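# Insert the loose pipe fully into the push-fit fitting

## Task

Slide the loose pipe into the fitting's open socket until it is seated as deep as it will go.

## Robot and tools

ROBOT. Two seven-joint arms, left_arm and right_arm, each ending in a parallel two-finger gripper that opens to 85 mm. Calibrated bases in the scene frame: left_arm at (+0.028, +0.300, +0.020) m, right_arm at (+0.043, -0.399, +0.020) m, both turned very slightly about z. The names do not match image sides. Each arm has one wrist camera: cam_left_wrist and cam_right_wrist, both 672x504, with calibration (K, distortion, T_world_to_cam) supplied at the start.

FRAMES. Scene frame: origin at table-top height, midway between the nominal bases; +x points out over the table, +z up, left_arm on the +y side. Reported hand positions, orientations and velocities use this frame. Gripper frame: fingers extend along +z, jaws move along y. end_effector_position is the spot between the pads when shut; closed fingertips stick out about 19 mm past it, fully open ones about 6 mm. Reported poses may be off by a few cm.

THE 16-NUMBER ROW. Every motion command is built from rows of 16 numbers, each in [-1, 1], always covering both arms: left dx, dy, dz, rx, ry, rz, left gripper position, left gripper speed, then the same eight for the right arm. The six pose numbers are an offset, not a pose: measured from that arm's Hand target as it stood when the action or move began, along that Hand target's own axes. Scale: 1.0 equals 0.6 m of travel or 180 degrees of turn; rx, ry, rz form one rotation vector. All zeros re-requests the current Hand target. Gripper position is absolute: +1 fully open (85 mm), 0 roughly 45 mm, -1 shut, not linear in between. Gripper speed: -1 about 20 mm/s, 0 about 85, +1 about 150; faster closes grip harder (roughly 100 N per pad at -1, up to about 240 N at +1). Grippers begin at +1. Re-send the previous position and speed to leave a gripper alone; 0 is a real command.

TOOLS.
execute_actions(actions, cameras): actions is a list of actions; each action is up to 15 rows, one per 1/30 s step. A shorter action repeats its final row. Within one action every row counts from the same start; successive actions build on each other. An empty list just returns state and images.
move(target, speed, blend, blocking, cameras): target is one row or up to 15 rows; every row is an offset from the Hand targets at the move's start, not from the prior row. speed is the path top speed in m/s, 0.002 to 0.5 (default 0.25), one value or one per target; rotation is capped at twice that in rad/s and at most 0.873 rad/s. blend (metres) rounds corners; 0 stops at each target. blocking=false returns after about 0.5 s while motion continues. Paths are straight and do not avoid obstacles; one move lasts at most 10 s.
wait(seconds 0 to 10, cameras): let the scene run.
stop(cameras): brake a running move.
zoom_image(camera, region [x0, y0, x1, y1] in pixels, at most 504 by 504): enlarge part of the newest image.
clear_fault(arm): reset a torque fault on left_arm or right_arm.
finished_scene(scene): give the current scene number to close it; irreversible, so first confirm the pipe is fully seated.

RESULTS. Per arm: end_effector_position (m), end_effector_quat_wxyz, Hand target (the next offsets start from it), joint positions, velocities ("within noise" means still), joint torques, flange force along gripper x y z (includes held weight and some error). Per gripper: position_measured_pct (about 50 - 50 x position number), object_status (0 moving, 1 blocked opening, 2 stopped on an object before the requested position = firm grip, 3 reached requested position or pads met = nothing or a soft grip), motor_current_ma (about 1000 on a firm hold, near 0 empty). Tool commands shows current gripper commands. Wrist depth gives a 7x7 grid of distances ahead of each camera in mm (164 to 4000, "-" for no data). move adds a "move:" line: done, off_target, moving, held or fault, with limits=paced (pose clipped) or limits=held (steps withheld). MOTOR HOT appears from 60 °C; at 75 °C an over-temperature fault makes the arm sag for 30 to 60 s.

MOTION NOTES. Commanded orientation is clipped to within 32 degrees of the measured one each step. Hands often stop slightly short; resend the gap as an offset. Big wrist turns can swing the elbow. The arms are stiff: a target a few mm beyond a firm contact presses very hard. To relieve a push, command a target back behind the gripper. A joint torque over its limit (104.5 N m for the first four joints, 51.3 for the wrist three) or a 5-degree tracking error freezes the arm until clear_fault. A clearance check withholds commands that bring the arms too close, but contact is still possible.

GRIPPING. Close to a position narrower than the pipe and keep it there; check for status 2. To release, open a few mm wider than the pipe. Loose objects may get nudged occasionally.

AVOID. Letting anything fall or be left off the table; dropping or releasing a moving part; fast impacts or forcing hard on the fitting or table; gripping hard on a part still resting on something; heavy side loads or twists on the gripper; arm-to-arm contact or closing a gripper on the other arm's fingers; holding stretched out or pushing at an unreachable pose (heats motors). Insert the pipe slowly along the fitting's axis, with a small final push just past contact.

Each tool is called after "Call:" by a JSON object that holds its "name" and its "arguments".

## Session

Call:
{"name": "execute_actions", "arguments": {"actions": []}}

Scene clock: 0.00 s.
left_arm: end_effector_position=(+0.2329, +0.5353, +0.3337) position_measured_pct=0.0 object_status=3 motor_current_ma=0 end_effector_quat_wxyz=(+0.013, +0.977, +0.184, +0.104) | right_arm: end_effector_position=(+0.2191, -0.2874, +0.3929) position_measured_pct=0.0 object_status=3 motor_current_ma=0 end_effector_quat_wxyz=(-0.251, +0.510, +0.730, +0.380)
Joint positions: left_arm=[-0.742 -0.07 -0.359 1.916 0.166 1.187 3.944] | right_arm=[0.047 -0.18 0.422 2.208 -0.748 1.606 1.001]
Joint velocities: within noise
Joint torques (N m): no reading
Flange force (N): no reading
Wrist depth (mm): cam_left_wrist=[517 521 527 533 539 545 552 / 505 510 516 521 527 535 540 / 493 499 505 511 516 522 527 / 484 488 494 500 503 505 515 / 473 479 484 489 494 500 504 / 464 469 473 478 483 486 494 / 457 462 467 471 476 480 484] | cam_right_wrist=[2921 2883 680 2870 2798 2751 2674 / 2420 987 715 1232 1350 2858 2786 / 830 798 910 1031 1130 1239 2858 / 734 775 819 884 944 1028 1135 / 648 691 730 773 820 884 960 / 585 620 657 694 733 770 828 / 541 573 605 636 666 703 740]
Hand target: left_arm +0.2329, +0.5353, +0.3337; +0.013, +0.977, +0.184, +0.104 | right_arm +0.2191, -0.2874, +0.3929; -0.251, +0.510, +0.730, +0.380
Tool commands: left_gripper/position=+1.0 left_gripper/speed=+1.0 right_gripper/position=+1.0 right_gripper/speed=+1.0
camera_calibration:
cam_left_wrist: T_world_to_cam=[[0.353032, -0.93405, 0.0540305, 0.401397], [-0.916606, -0.356864, -0.180226, 0.516765], [0.187622, 0.0141009, -0.98214, 0.426432], [0, 0, 0, 1]] pos_world=[0.251956, 0.553326, 0.490263]
cam_right_wrist: T_world_to_cam=[[0.94477, 0.183925, 0.271258, -0.256201], [0.327327, -0.570751, -0.753061, 0.117551], [0.0163147, 0.80026, -0.599432, 0.607075], [0, 0, 0, 1]] pos_world=[0.19367, -0.371604, 0.52192]

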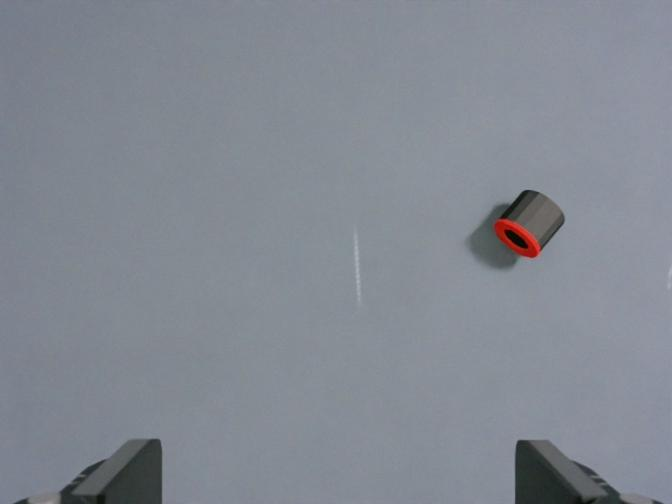

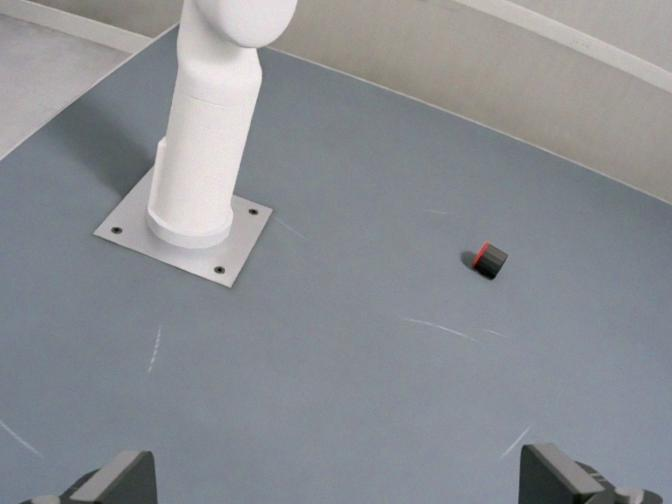

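Call:
{"name": "move", "arguments": {"target": [0.1492,0.2593,0.411,0.0865,-0.0038,-0.7705,0.5,1,-0.0977,0.3783,-0.152,0.0606,-0.2964,0.1034,0,1], "speed": 0.45, "cameras": ["all"]}}

Scene clock: 31.10 s.
left_arm: end_effector_position=(+0.4210, +0.4260, +0.1200) position_measured_pct=25.1 object_status=3 motor_current_ma=0 end_effector_quat_wxyz=(+0.000, +0.168, +0.986, +0.000) | right_arm: end_effector_position=(+0.4502, -0.3505, +0.4696) position_measured_pct=49.8 object_status=3 motor_current_ma=0 end_effector_quat_wxyz=(-0.001, +0.707, +0.707, +0.000)
Joint positions: left_arm=[-0.191 0.53 -0.272 1.91 0.204 0.729 6.95] | right_arm=[-0.224 0.246 0.021 1.107 -0.006 1.79 -0.176]
Joint torques (N m): left_arm=[0.59 -15.31 -1.9 -6.37 0.12 0.09 0.07] | right_arm=[-0.05 -13.8 -0.48 -8.73 -0.3 0.21 0.01]
Flange force (N): left_arm=[2.9 -0.2 0.9] | right_arm=[-0.4 0.5 0.9]
Wrist depth (mm): cam_left_wrist=[267 266 266 266 266 266 266 / 267 266 267 266 266 266 266 / 267 267 267 266 266 266 266 / 267 267 267 267 266 266 266 / 267 267 267 266 267 266 266 / 267 267 267 231 266 266 267 / 267 267 267 231 267 267 266] | cam_right_wrist=[612 612 614 612 613 612 613 / 614 616 611 613 612 612 611 / 615 612 613 614 612 613 612 / 614 612 612 613 613 612 610 / 614 613 614 612 609 612 612 / 615 614 613 613 613 614 610 / 612 614 614 612 611 612 613]
Hand target: left_arm +0.4210, +0.4260, +0.1200; +0.000, +0.168, +0.986, +0.000 | right_arm +0.4502, -0.3504, +0.4696; -0.001, +0.707, +0.707, +0.000
Off the commanded pose: left_arm 0.000 m, 0 deg | right_arm 0.000 m, 0 deg.
move: done
camera_calibration:
cam_left_wrist: T_world_to_cam=[[0.337027, 0.941463, -0.00781425, -0.540392], [0.941395, -0.336859, 0.0173362, -0.202768], [0.0136891, -0.0131991, -0.999819, 0.269781], [0, 0, 0, 1]] pos_world=[0.369319, 0.444015, 0.269024]
cam_right_wrist: T_world_to_cam=[[0.999543, -0.0280371, -0.0113402, -0.449983], [-0.0278634, -0.999496, 0.0151887, -0.287444], [-0.0117603, -0.0148658, -0.99982, 0.614795], [0, 0, 0, 1]] pos_world=[0.448998, -0.290776, 0.613948]

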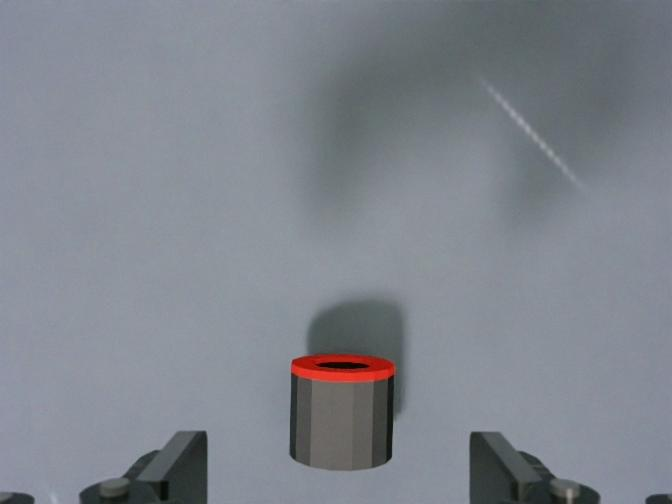

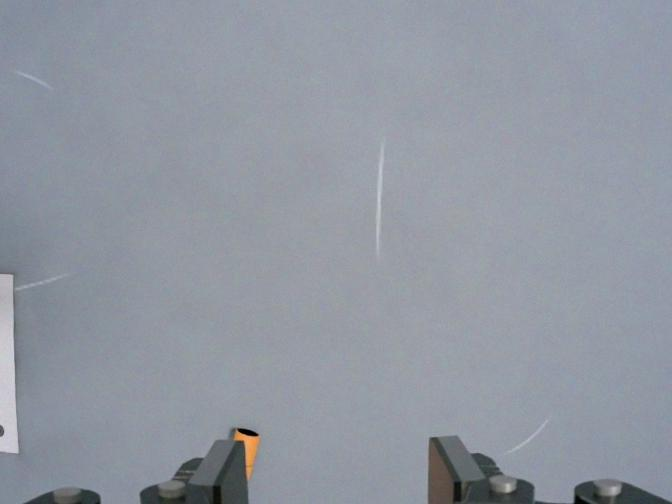

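Call:
{"name": "move", "arguments": {"target": [[-0.0117,0.0027,0.1625,0,0,0,0.5,1,-0.4667,-0.1333,0.2827,0,0,0,0,1],[-0.0117,0.0027,0.1625,0,0,0,-1,1,-0.4667,-0.1333,0.2827,0,0,0,0,1],[-0.0117,0.0027,0.1167,0,0,0,-1,1,-0.4667,-0.1333,0.2827,0,0,0,0,1],[-0.1868,-0.3868,0.1167,0,0,-0.607,-1,1,-0.4667,-0.1333,0.2827,0,0,0,0,1],[-0.1868,-0.3868,0.16,0,0,-0.607,-1,1,-0.4667,-0.1333,0.2827,0,0,0,0,1]], "speed": [0.3,0.1,0.12,0.35,0.1], "blend": [0,0,0.012,0.012,0], "cameras": ["all"]}}

Scene clock: 50.57 s.
left_arm: end_effector_position=(+0.4498, +0.1699, +0.0239) position_measured_pct=58.4 object_status=2 motor_current_ma=1000 end_effector_quat_wxyz=(+0.000, +0.707, -0.708, +0.000) | right_arm: end_effector_position=(+0.3698, -0.6303, +0.3000) position_measured_pct=49.8 object_status=3 motor_current_ma=0 end_effector_quat_wxyz=(-0.001, +0.707, +0.707, +0.000)
Joint positions: left_arm=[0.686 0.872 -0.703 1.862 0.833 0.732 8.938] | right_arm=[0.311 0.249 0.271 1.662 -0.07 1.241 0.627]
Joint torques (N m): left_arm=[0.7 -17.69 -4.94 -4.66 0.16 0.05 0.04] | right_arm=[-0.08 -13.09 0.18 -8.36 -0.29 0.23 0]
Flange force (N): left_arm=[-2.5 2.1 2.3] | right_arm=[-0.6 0.0 0.8]
Wrist depth (mm): cam_left_wrist=[169 170 170 170 170 170 170 / 170 170 170 170 170 170 170 / 170 170 170 170 170 170 170 / 170 170 170 170 170 170 170 / 170 170 170 170 170 170 171 / 170 170 170 171 170 171 171 / - 170 - - - 171 -] | cam_right_wrist=[445 445 445 445 445 444 442 / 446 445 444 444 445 442 444 / 446 444 446 444 444 444 444 / 445 445 444 443 444 444 443 / 446 444 445 445 445 443 443 / 445 446 445 445 444 444 443 / 445 446 444 445 445 444 443]
Hand target: left_arm +0.4498, +0.1699, +0.0239; +0.000, +0.707, -0.708, +0.000 | right_arm +0.3698, -0.6303, +0.3000; -0.001, +0.707, +0.707, +0.000
Off the commanded pose: left_arm 0.000 m, 0 deg | right_arm 0.000 m, 0 deg.
move: done
camera_calibration:
cam_left_wrist: T_world_to_cam=[[-0.999945, 0.00762454, -0.00715453, 0.450332], [0.00748985, 0.999798, 0.0186681, -0.121534], [0.00729542, 0.0186135, -0.9998, 0.167369], [0, 0, 0, 1]] pos_world=[0.449997, 0.11496, 0.172826]
cam_right_wrist: T_world_to_cam=[[0.999545, -0.0279369, -0.0113402, -0.379435], [-0.0277633, -0.999499, 0.0151885, -0.566901], [-0.0117589, -0.0148668, -0.99982, 0.440019], [0, 0, 0, 1]] pos_world=[0.368697, -0.570676, 0.444248]

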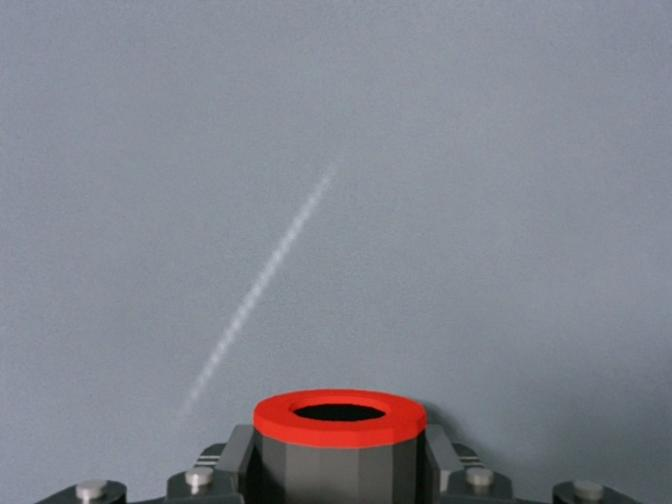

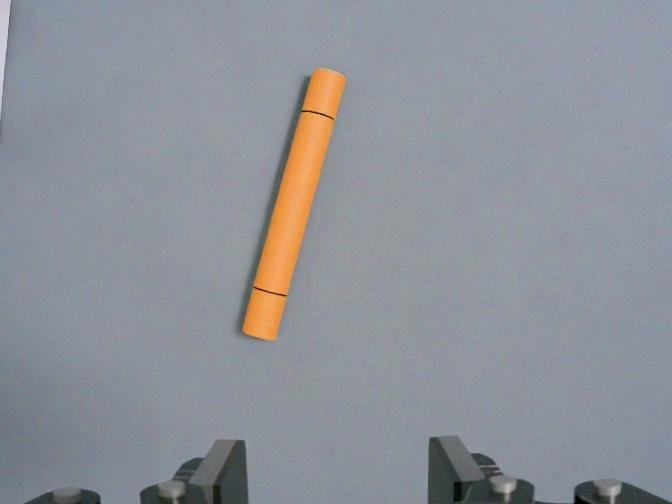

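Call:
{"name": "move", "arguments": {"target": [[0,0,0,0,0,0,-1,1,0.0498,-0.0797,0.3667,-0.0237,0.1653,0.0884,0,1],[0,0,0,0,0,0,-1,1,0.0498,-0.0797,0.4625,-0.0237,0.1653,0.0884,0,1]], "speed": [0.35,0.12], "blend": [0.03,0], "cameras": ["all"]}}

Call:
{"name": "zoom_image", "arguments": {"camera": "cam_left_wrist", "region": [240, 350, 440, 500]}}

Scene clock: 74.00 s.
left_arm: end_effector_position=(+0.4498, +0.1699, +0.0239) position_measured_pct=58.4 object_status=2 motor_current_ma=1000 end_effector_quat_wxyz=(+0.000, +0.707, -0.708, +0.000) | right_arm: end_effector_position=(+0.3217, -0.6003, +0.0225) position_measured_pct=49.8 object_status=3 motor_current_ma=0 end_effector_quat_wxyz=(-0.155, +0.773, +0.579, +0.207)
Joint positions: left_arm=[0.686 0.872 -0.703 1.862 0.833 0.732 8.938] | right_arm=[0.804 0.841 0.126 1.955 -0.71 0.832 1.262]
Joint torques (N m): left_arm=[0.66 -17.73 -4.82 -4.69 0.15 0.06 0.04] | right_arm=[-0.1 -17.38 -0.4 -2.01 -0.65 1.7 0.03]
Flange force (N): left_arm=[-2.4 2.1 2.1] | right_arm=[-1.3 0.3 0.1]
Wrist depth (mm): cam_left_wrist=[169 170 170 170 170 170 170 / 170 170 170 170 170 170 170 / 170 170 170 170 170 170 170 / 170 170 170 170 170 170 171 / 170 170 170 170 170 170 171 / 170 170 170 170 171 171 171 / - 170 - - - 171 -] | cam_right_wrist=[256 256 251 250 250 253 252 / 235 232 234 208 233 233 232 / 220 217 217 194 216 216 218 / 205 205 204 182 204 203 202 / 192 193 193 171 191 192 190 / 182 181 181 - 180 180 180 / - 174 175 - - 173 -]
Hand target: left_arm +0.4498, +0.1699, +0.0239; +0.000, +0.707, -0.708, +0.000 | right_arm +0.3217, -0.6003, +0.0225; -0.155, +0.773, +0.579, +0.207
Off the commanded pose: left_arm 0.000 m, 0 deg | right_arm 0.000 m, 0 deg.
move: done; blend cut to 0.0287 m at target 1
camera_calibration:
cam_left_wrist: T_world_to_cam=[[-0.999946, 0.00762373, -0.00705455, 0.450316], [0.0074909, 0.999798, 0.0186673, -0.121534], [0.00719543, 0.0186135, -0.999801, 0.167414], [0, 0, 0, 1]] pos_world=[0.449997, 0.11496, 0.172827]
cam_right_wrist: T_world_to_cam=[[0.954051, -0.298719, -0.0235376, -0.481263], [-0.272085, -0.830716, -0.485675, -0.342846], [0.125528, 0.469763, -0.873822, 0.406508], [0, 0, 0, 1]] pos_world=[0.314838, -0.619533, 0.177376]

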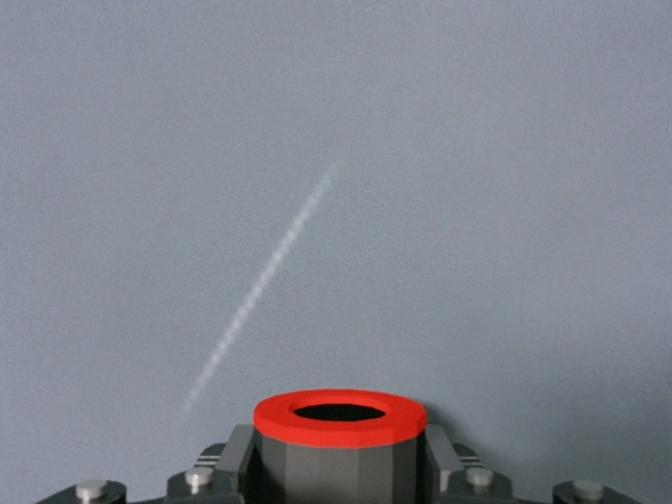

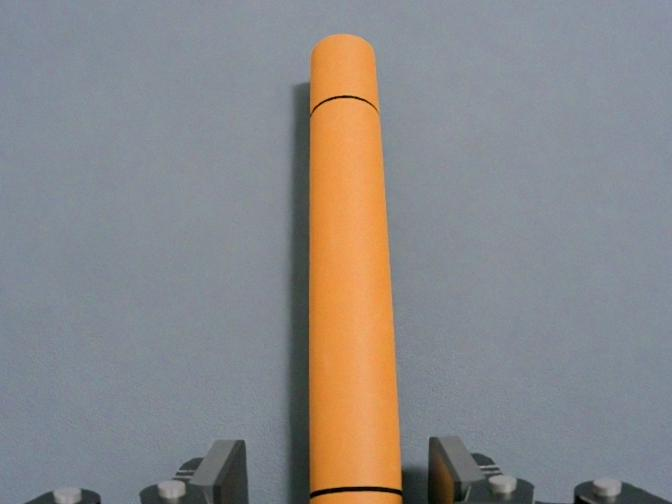

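Scaled by 2.520.

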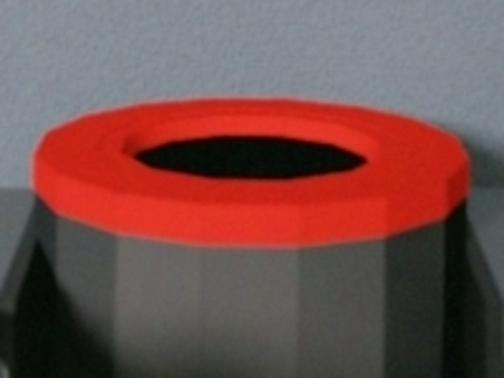

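Call:
{"name": "move", "arguments": {"target": [[0,0,0,0,0,0,-1,1,0,0.0067,0,0,0,0,0,1],[0,0,0,0,0,0,-1,1,0,0.0067,0,0,0,0,-1,1],[0,0,0,0,0,0,-1,1,0.009,0.0067,-0.0156,0,0,0,-1,1],[0,0,0,0,0,0,-1,1,0.8928,-0.0808,0.4943,0.0445,0,-0.0772,-1,1]], "speed": [0.05,0.05,0.05,0.3], "blend": [0,0,0.005,0], "cameras": ["all"]}}

Call:
{"name": "zoom_image", "arguments": {"camera": "cam_left_wrist", "region": [240, 300, 440, 500]}}

Scene clock: 97.73 s.
left_arm: end_effector_position=(+0.4498, +0.1699, +0.0239) position_measured_pct=58.4 object_status=2 motor_current_ma=1000 end_effector_quat_wxyz=(+0.000, +0.707, -0.708, +0.000) | right_arm: end_effector_position=(+0.4473, +0.0008, +0.0332) position_measured_pct=78.4 object_status=2 motor_current_ma=1000 end_effector_quat_wxyz=(-0.183, +0.685, +0.681, +0.183)
Joint positions: left_arm=[0.686 0.872 -0.703 1.862 0.833 0.732 8.938] | right_arm=[-0.557 0.865 -0.107 1.771 -1.062 0.401 0.382]
Joint torques (N m): left_arm=[0.69 -17.78 -4.88 -4.69 0.13 0.08 0.1] | right_arm=[-0.07 -21.06 -2.08 -5.3 -0.92 0.92 0]
Flange force (N): left_arm=[-2.7 2.2 2.5] | right_arm=[0.4 1.8 1.0]
Wrist depth (mm): cam_left_wrist=[169 169 170 - 170 170 170 / 170 170 170 - 170 170 170 / 170 170 170 - 170 170 170 / 170 170 170 - 170 170 170 / 170 170 170 - 170 170 171 / 170 170 170 - 170 171 171 / - 170 - - - 171 -] | cam_right_wrist=[269 269 245 220 259 266 265 / 247 247 247 209 245 245 245 / 231 229 228 193 227 227 229 / 216 215 215 180 214 214 214 / 203 201 203 170 203 202 202 / 191 191 191 - 190 190 189 / - 185 185 - 184 184 -]
Hand target: left_arm +0.4498, +0.1699, +0.0239; +0.000, +0.707, -0.708, +0.000 | right_arm +0.4473, +0.0008, +0.0332; -0.183, +0.685, +0.681, +0.183
Off the commanded pose: left_arm 0.000 m, 0 deg | right_arm 0.000 m, 0 deg.
move: done
camera_calibration:
cam_left_wrist: T_world_to_cam=[[-0.999946, 0.00762373, -0.00705455, 0.450316], [0.0074909, 0.999798, 0.0186673, -0.121534], [0.00719543, 0.0186135, -0.999801, 0.167414], [0, 0, 0, 1]] pos_world=[0.449997, 0.11496, 0.172827]
cam_right_wrist: T_world_to_cam=[[0.999447, -0.0235777, -0.0234443, -0.441828], [-0.0320025, -0.87344, -0.48588, 0.0884838], [-0.00902125, 0.486361, -0.873711, 0.177796], [0, 0, 0, 1]] pos_world=[0.44602, -0.0196053, 0.187977]

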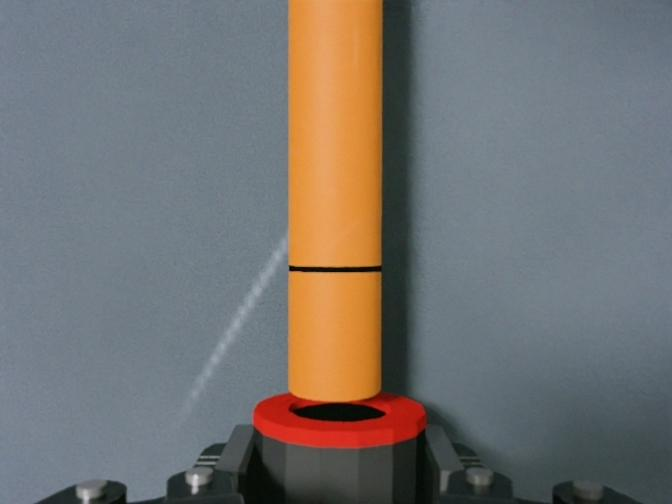

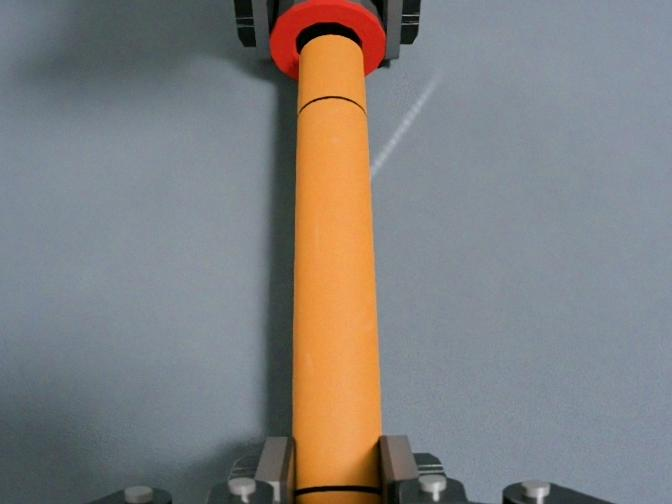

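Scaled by 2.520.

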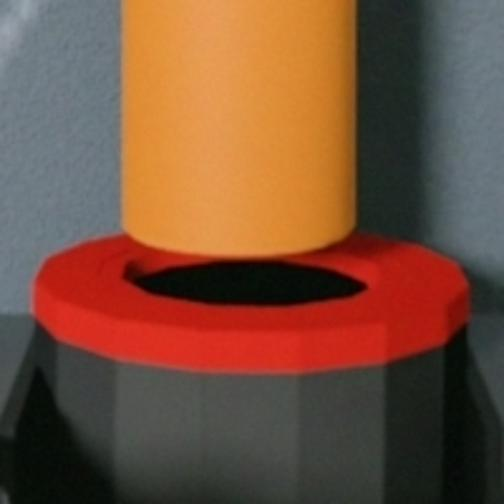

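Call:
{"name": "move", "arguments": {"target": [[0,0,0,0,0,0,-1,1,0,-0.0019,0,0,0,0,-1,1],[0,0,0,0,0,0,-1,1,0.01155,-0.0019,0.00667,0,0,0,-1,1]], "speed": [0.03,0.03], "cameras": ["all"]}}

Call:
{"name": "zoom_image", "arguments": {"camera": "cam_left_wrist", "region": [240, 300, 440, 500]}}

Scene clock: 103.47 s.
left_arm: end_effector_position=(+0.4498, +0.1700, +0.0239) position_measured_pct=58.4 object_status=2 motor_current_ma=1000 end_effector_quat_wxyz=(+0.000, +0.707, -0.708, +0.000) | right_arm: end_effector_position=(+0.4462, +0.0088, +0.0332) position_measured_pct=78.4 object_status=2 motor_current_ma=1000 end_effector_quat_wxyz=(-0.183, +0.685, +0.681, +0.183)
Joint positions: left_arm=[0.686 0.872 -0.703 1.862 0.833 0.732 8.938] | right_arm=[-0.577 0.868 -0.1 1.759 -1.06 0.401 0.363]
Joint torques (N m): left_arm=[0.66 -17.88 -5.02 -4.63 0.11 0.12 0] | right_arm=[0.19 -20.76 -1.65 -5.26 -0.87 0.65 -0.04]
Flange force (N): left_arm=[-2.3 1.9 2.9] | right_arm=[1.0 1.4 0.4]
Wrist depth (mm): cam_left_wrist=[169 169 169 - 170 170 170 / 169 169 170 - 170 170 170 / 170 170 170 - 170 170 170 / 170 170 170 - 170 170 170 / 170 170 170 - 170 170 171 / 170 170 170 - 171 170 171 / - 170 - - - 171 -] | cam_right_wrist=[269 268 233 216 256 266 266 / 247 246 243 208 242 245 245 / 232 229 228 193 227 227 229 / 216 215 215 180 214 214 214 / 204 202 203 170 202 202 202 / 191 191 191 - 190 190 190 / - 185 185 - 184 184 -]
Hand target: left_arm +0.4498, +0.1699, +0.0239; +0.000, +0.707, -0.708, +0.000 | right_arm +0.4462, +0.0088, +0.0332; -0.183, +0.685, +0.681, +0.183
Off the commanded pose: left_arm 0.000 m, 0 deg | right_arm 0.000 m, 0 deg.
move: done
camera_calibration:
cam_left_wrist: T_world_to_cam=[[-0.999947, 0.00752363, -0.00705536, 0.450326], [0.00739081, 0.999798, 0.0186674, -0.121587], [0.00719438, 0.0186143, -0.999801, 0.167313], [0, 0, 0, 1]] pos_world=[0.449997, 0.11506, 0.172727]
cam_right_wrist: T_world_to_cam=[[0.999449, -0.023443, -0.023482, -0.44053], [-0.0319031, -0.873444, -0.485878, 0.0954787], [-0.00911979, 0.48636, -0.873711, 0.173891], [0, 0, 0, 1]] pos_world=[0.444919, -0.0115055, 0.187977]

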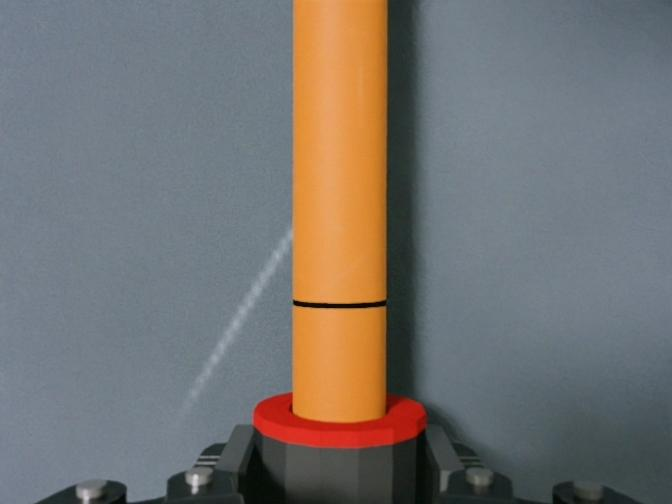

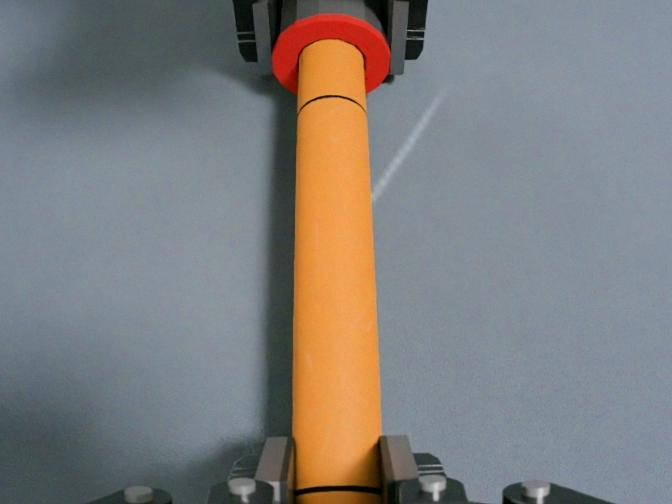

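Scaled by 2.520.

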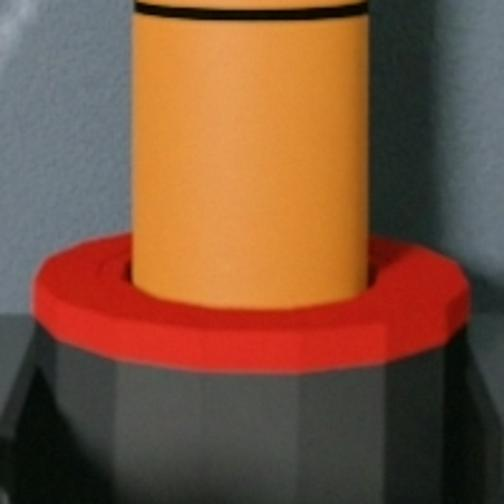

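Call:
{"name": "move", "arguments": {"target": [0,0,0,0,0,0,-1,1,0.0404,0,0.0233,0,0,0,-1,1], "speed": 0.035, "cameras": ["all"]}}

Call:
{"name": "zoom_image", "arguments": {"camera": "cam_left_wrist", "region": [240, 300, 440, 500]}}

Scene clock: 107.13 s.
left_arm: end_effector_position=(+0.4498, +0.1699, +0.0239) position_measured_pct=58.4 object_status=2 motor_current_ma=1000 end_effector_quat_wxyz=(+0.000, +0.707, -0.708, +0.000) | right_arm: end_effector_position=(+0.4463, +0.0368, +0.0332) position_measured_pct=78.4 object_status=2 motor_current_ma=1000 end_effector_quat_wxyz=(-0.183, +0.685, +0.681, +0.183)
Joint positions: left_arm=[0.686 0.872 -0.702 1.862 0.833 0.732 8.938] | right_arm=[-0.648 0.886 -0.065 1.703 -1.044 0.417 0.287]
Joint torques (N m): left_arm=[10.98 -22.78 5.76 -8.49 4.46 4.15 0.02] | right_arm=[-8.26 -24.6 -10.54 -13.95 -3.62 1.73 -0.23]
Flange force (N): left_arm=[-26.2 0.1 4.8] | right_arm=[-18.6 -0.9 -13.2]
Wrist depth (mm): cam_left_wrist=[169 169 169 - 169 170 170 / 169 169 169 - 170 170 170 / 169 169 170 - 170 170 170 / 170 170 170 - 170 170 170 / 170 170 170 - 170 170 171 / 170 170 170 - 170 171 171 / - 170 - - - 171 -] | cam_right_wrist=[267 256 194 206 191 257 264 / 247 243 236 203 238 243 243 / 230 228 227 193 226 226 228 / 215 214 214 179 214 213 213 / 203 200 202 170 202 201 201 / 190 190 190 - 189 189 189 / - 184 184 - 183 183 -]
Hand target: left_arm +0.4498, +0.1699, +0.0239; +0.000, +0.707, -0.708, +0.000 | right_arm +0.4463, +0.0368, +0.0332; -0.183, +0.685, +0.681, +0.183
Off the commanded pose: left_arm 0.000 m, 0 deg | right_arm 0.000 m, 0 deg.
move: done
camera_calibration:
cam_left_wrist: T_world_to_cam=[[-0.999946, 0.00772291, -0.00695375, 0.450186], [0.00759195, 0.999797, 0.0186665, -0.121577], [0.0070965, 0.0186127, -0.999802, 0.16736], [0, 0, 0, 1]] pos_world=[0.449897, 0.11496, 0.172727]
cam_right_wrist: T_world_to_cam=[[0.999446, -0.0235296, -0.0235319, -0.439964], [-0.032003, -0.873441, -0.485877, 0.119895], [-0.00912127, 0.486361, -0.87371, 0.160323], [0, 0, 0, 1]] pos_world=[0.44502, 0.0163946, 0.187977]

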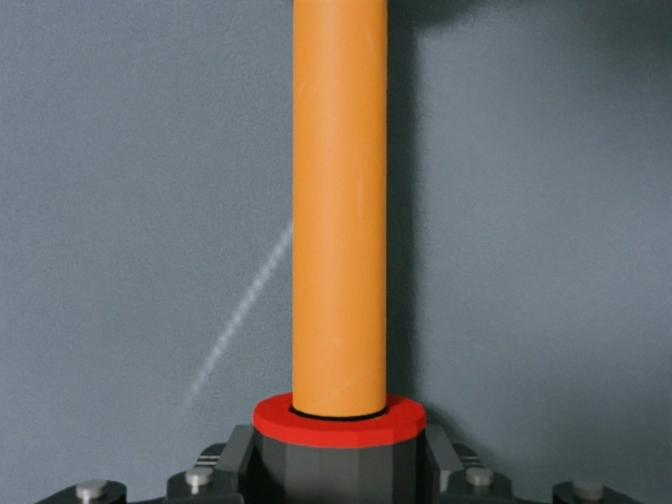

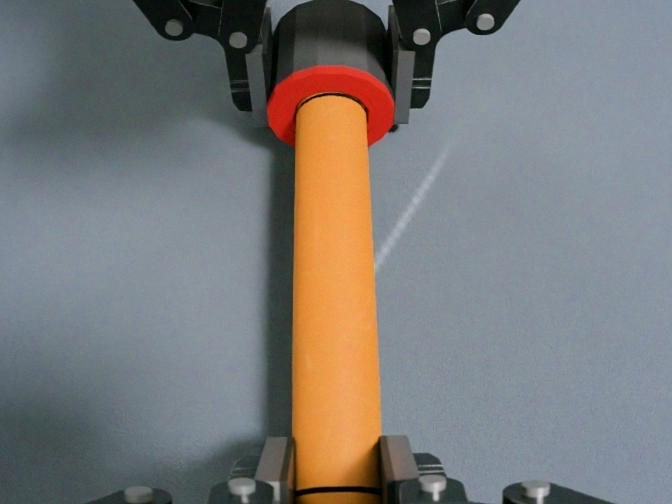

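Scaled by 2.520.

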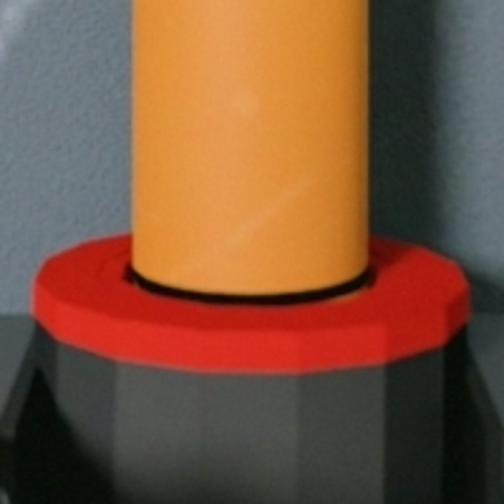

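Call:
{"name": "move", "arguments": {"target": [0,0,0,0,0,0,-1,1,0.0079,0,0.00458,0,0,0,-1,1], "speed": 0.02, "cameras": ["cam_left_wrist"]}}

Call:
{"name": "zoom_image", "arguments": {"camera": "cam_left_wrist", "region": [270, 360, 410, 460]}}

Scene clock: 109.77 s.
left_arm: end_effector_position=(+0.4499, +0.1702, +0.0239) position_measured_pct=58.4 object_status=2 motor_current_ma=1000 end_effector_quat_wxyz=(+0.000, +0.707, -0.707, -0.001) | right_arm: end_effector_position=(+0.4464, +0.0422, +0.0331) position_measured_pct=78.4 object_status=2 motor_current_ma=1000 end_effector_quat_wxyz=(-0.183, +0.685, +0.681, +0.183)
Joint positions: left_arm=[0.685 0.872 -0.703 1.862 0.833 0.732 8.938] | right_arm=[-0.661 0.89 -0.058 1.691 -1.04 0.421 0.272]
Joint torques (N m): left_arm=[26.93 -30.08 22.63 -14.41 11.09 10.32 -0.06] | right_arm=[-21.46 -30.4 -24.86 -27.35 -8.01 3.53 -0.46]
Flange force (N): left_arm=[-63.0 -2.7 6.9] | right_arm=[-49.3 -4.2 -33.7]
Wrist depth (mm): cam_left_wrist=[169 169 169 - 169 169 169 / 169 169 169 - 169 169 169 / 169 169 169 - 169 169 169 / 169 169 169 - 170 170 170 / 170 170 170 - 170 170 170 / 170 170 170 - 170 170 170 / - 170 - - - 170 -] | cam_right_wrist=[264 253 193 204 190 255 261 / 244 240 234 201 236 241 241 / 228 226 225 191 224 224 226 / 213 213 212 178 212 211 211 / 201 199 201 169 200 200 199 / 189 189 188 - 188 188 187 / - 183 183 - 182 181 -]
Hand target: left_arm +0.4498, +0.1699, +0.0239; +0.000, +0.707, -0.708, +0.000 | right_arm +0.4464, +0.0423, +0.0331; -0.183, +0.685, +0.681, +0.183
Off the commanded pose: left_arm 0.000 m, 0 deg | right_arm 0.000 m, 0 deg.
move: done
camera_calibration:
cam_left_wrist: T_world_to_cam=[[-0.999948, 0.00722674, -0.0071556, 0.450477], [0.0070899, 0.999795, 0.0189684, -0.121705], [0.00729122, 0.0189167, -0.999794, 0.167329], [0, 0, 0, 1]] pos_world=[0.450096, 0.11526, 0.172827]
Images, in order (width x height): cam_left_wrist 672x504.

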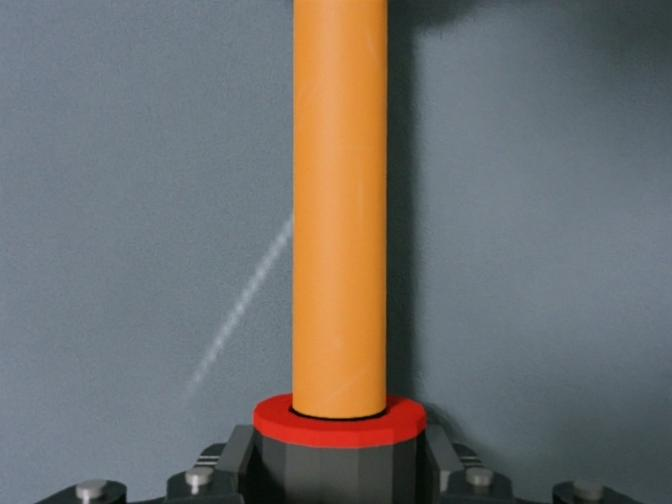

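Scaled by 3.600.

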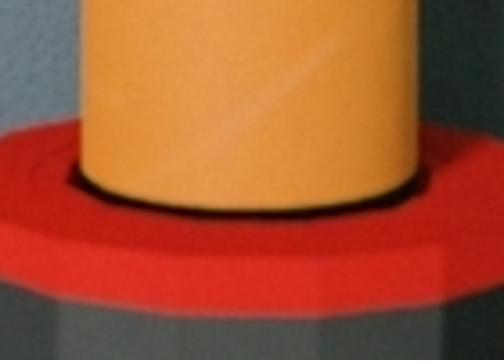

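Call:
{"name": "move", "arguments": {"target": [[0,0,0.0022,0,0,0,-1,1,-0.0021,0,0.0013,0,0,0,-1,1],[0,0,0.0022,0,0,0,0.5,-0.3,-0.0021,0,0.0013,0,0,0,-1,1],[0,0,0.0022,0,0,0,0.5,-0.3,-0.0083,0,0.0097,0,0.0189,0,-1,1],[0,0,0.0022,0,0,0,0.5,-0.3,-0.0083,0,0.0097,0,0.0189,0,0,-0.3],[0,0,-0.1,0,0,0,0.5,-0.3,0.0438,0,-0.0805,0,0.0189,0,0,-0.3]], "speed": [0.02,0.03,0.03,0.03,0.15], "cameras": ["all"]}}

Call:
{"name": "zoom_image", "arguments": {"camera": "cam_left_wrist", "region": [240, 290, 440, 490]}}

Scene clock: 121.30 s.
left_arm: end_effector_position=(+0.4499, +0.1699, +0.0839) position_measured_pct=25.1 object_status=3 motor_current_ma=0 end_effector_quat_wxyz=(+0.000, +0.707, -0.708, +0.000) | right_arm: end_effector_position=(+0.4464, +0.0409, +0.0881) position_measured_pct=49.8 object_status=3 motor_current_ma=0 end_effector_quat_wxyz=(-0.203, +0.679, +0.676, +0.203)
Joint positions: left_arm=[0.743 0.768 -0.796 1.831 0.715 0.857 9.031] | right_arm=[-0.622 0.788 -0.074 1.72 -1.022 0.48 0.249]
Joint torques (N m): left_arm=[0.77 -16.62 -4.84 -5.84 0.12 0.09 0.07] | right_arm=[-0.07 -20.59 -1.66 -6.24 -0.97 0.67 -0.03]
Flange force (N): left_arm=[-2.7 1.9 2.1] | right_arm=[0.6 1.0 0.3]
Wrist depth (mm): cam_left_wrist=[229 229 229 209 230 230 230 / 229 230 230 207 230 230 230 / 230 230 230 206 230 230 230 / 230 230 230 205 231 231 231 / 230 230 230 204 231 231 231 / 230 230 231 195 231 231 231 / 230 231 231 192 231 231 231] | cam_right_wrist=[369 182 189 360 194 182 364 / 334 334 323 332 227 331 335 / 310 309 304 258 307 308 306 / 288 289 284 255 283 286 286 / 268 268 267 239 266 265 265 / 252 251 251 227 250 250 247 / 241 240 240 222 239 239 239]
Hand target: left_arm +0.4499, +0.1699, +0.0839; +0.000, +0.707, -0.708, +0.000 | right_arm +0.4464, +0.0409, +0.0881; -0.203, +0.679, +0.676, +0.203
Off the commanded pose: left_arm 0.000 m, 0 deg | right_arm 0.000 m, 0 deg.
move: done
camera_calibration:
cam_left_wrist: T_world_to_cam=[[-0.999945, 0.00772372, -0.00705374, 0.450726], [0.00759089, 0.999797, 0.0186672, -0.122697], [0.00719648, 0.0186126, -0.999801, 0.227302], [0, 0, 0, 1]] pos_world=[0.449997, 0.11496, 0.232727]
cam_right_wrist: T_world_to_cam=[[0.999452, -0.0221706, -0.0245827, -0.438589], [-0.0319069, -0.843025, -0.536927, 0.153402], [-0.00881982, 0.537417, -0.84327, 0.201428], [0, 0, 0, 1]] pos_world=[0.44502, 0.0113466, 0.241442]

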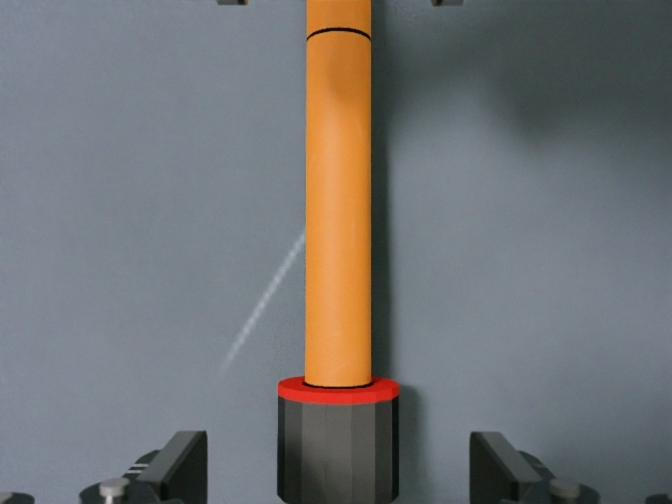

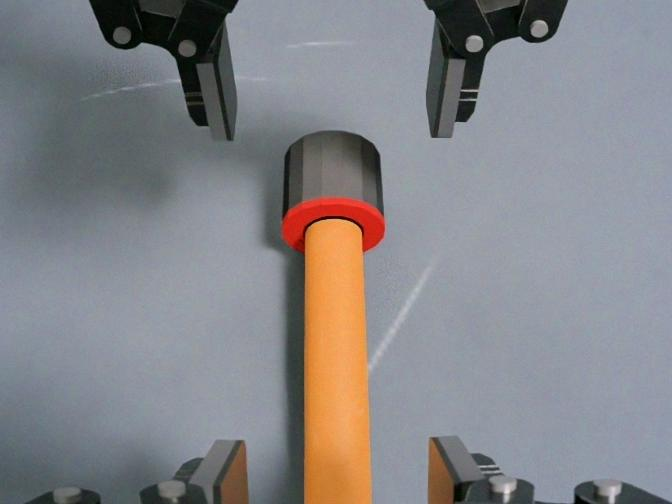

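Scaled by 2.520.

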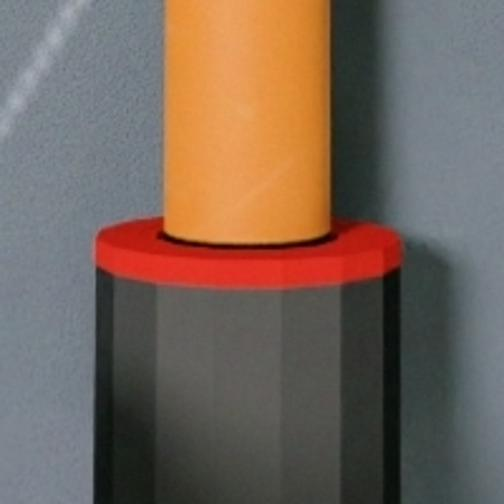

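Call:
{"name": "finished_scene", "arguments": {"scene": 2}}

The scene is finished: the task was done.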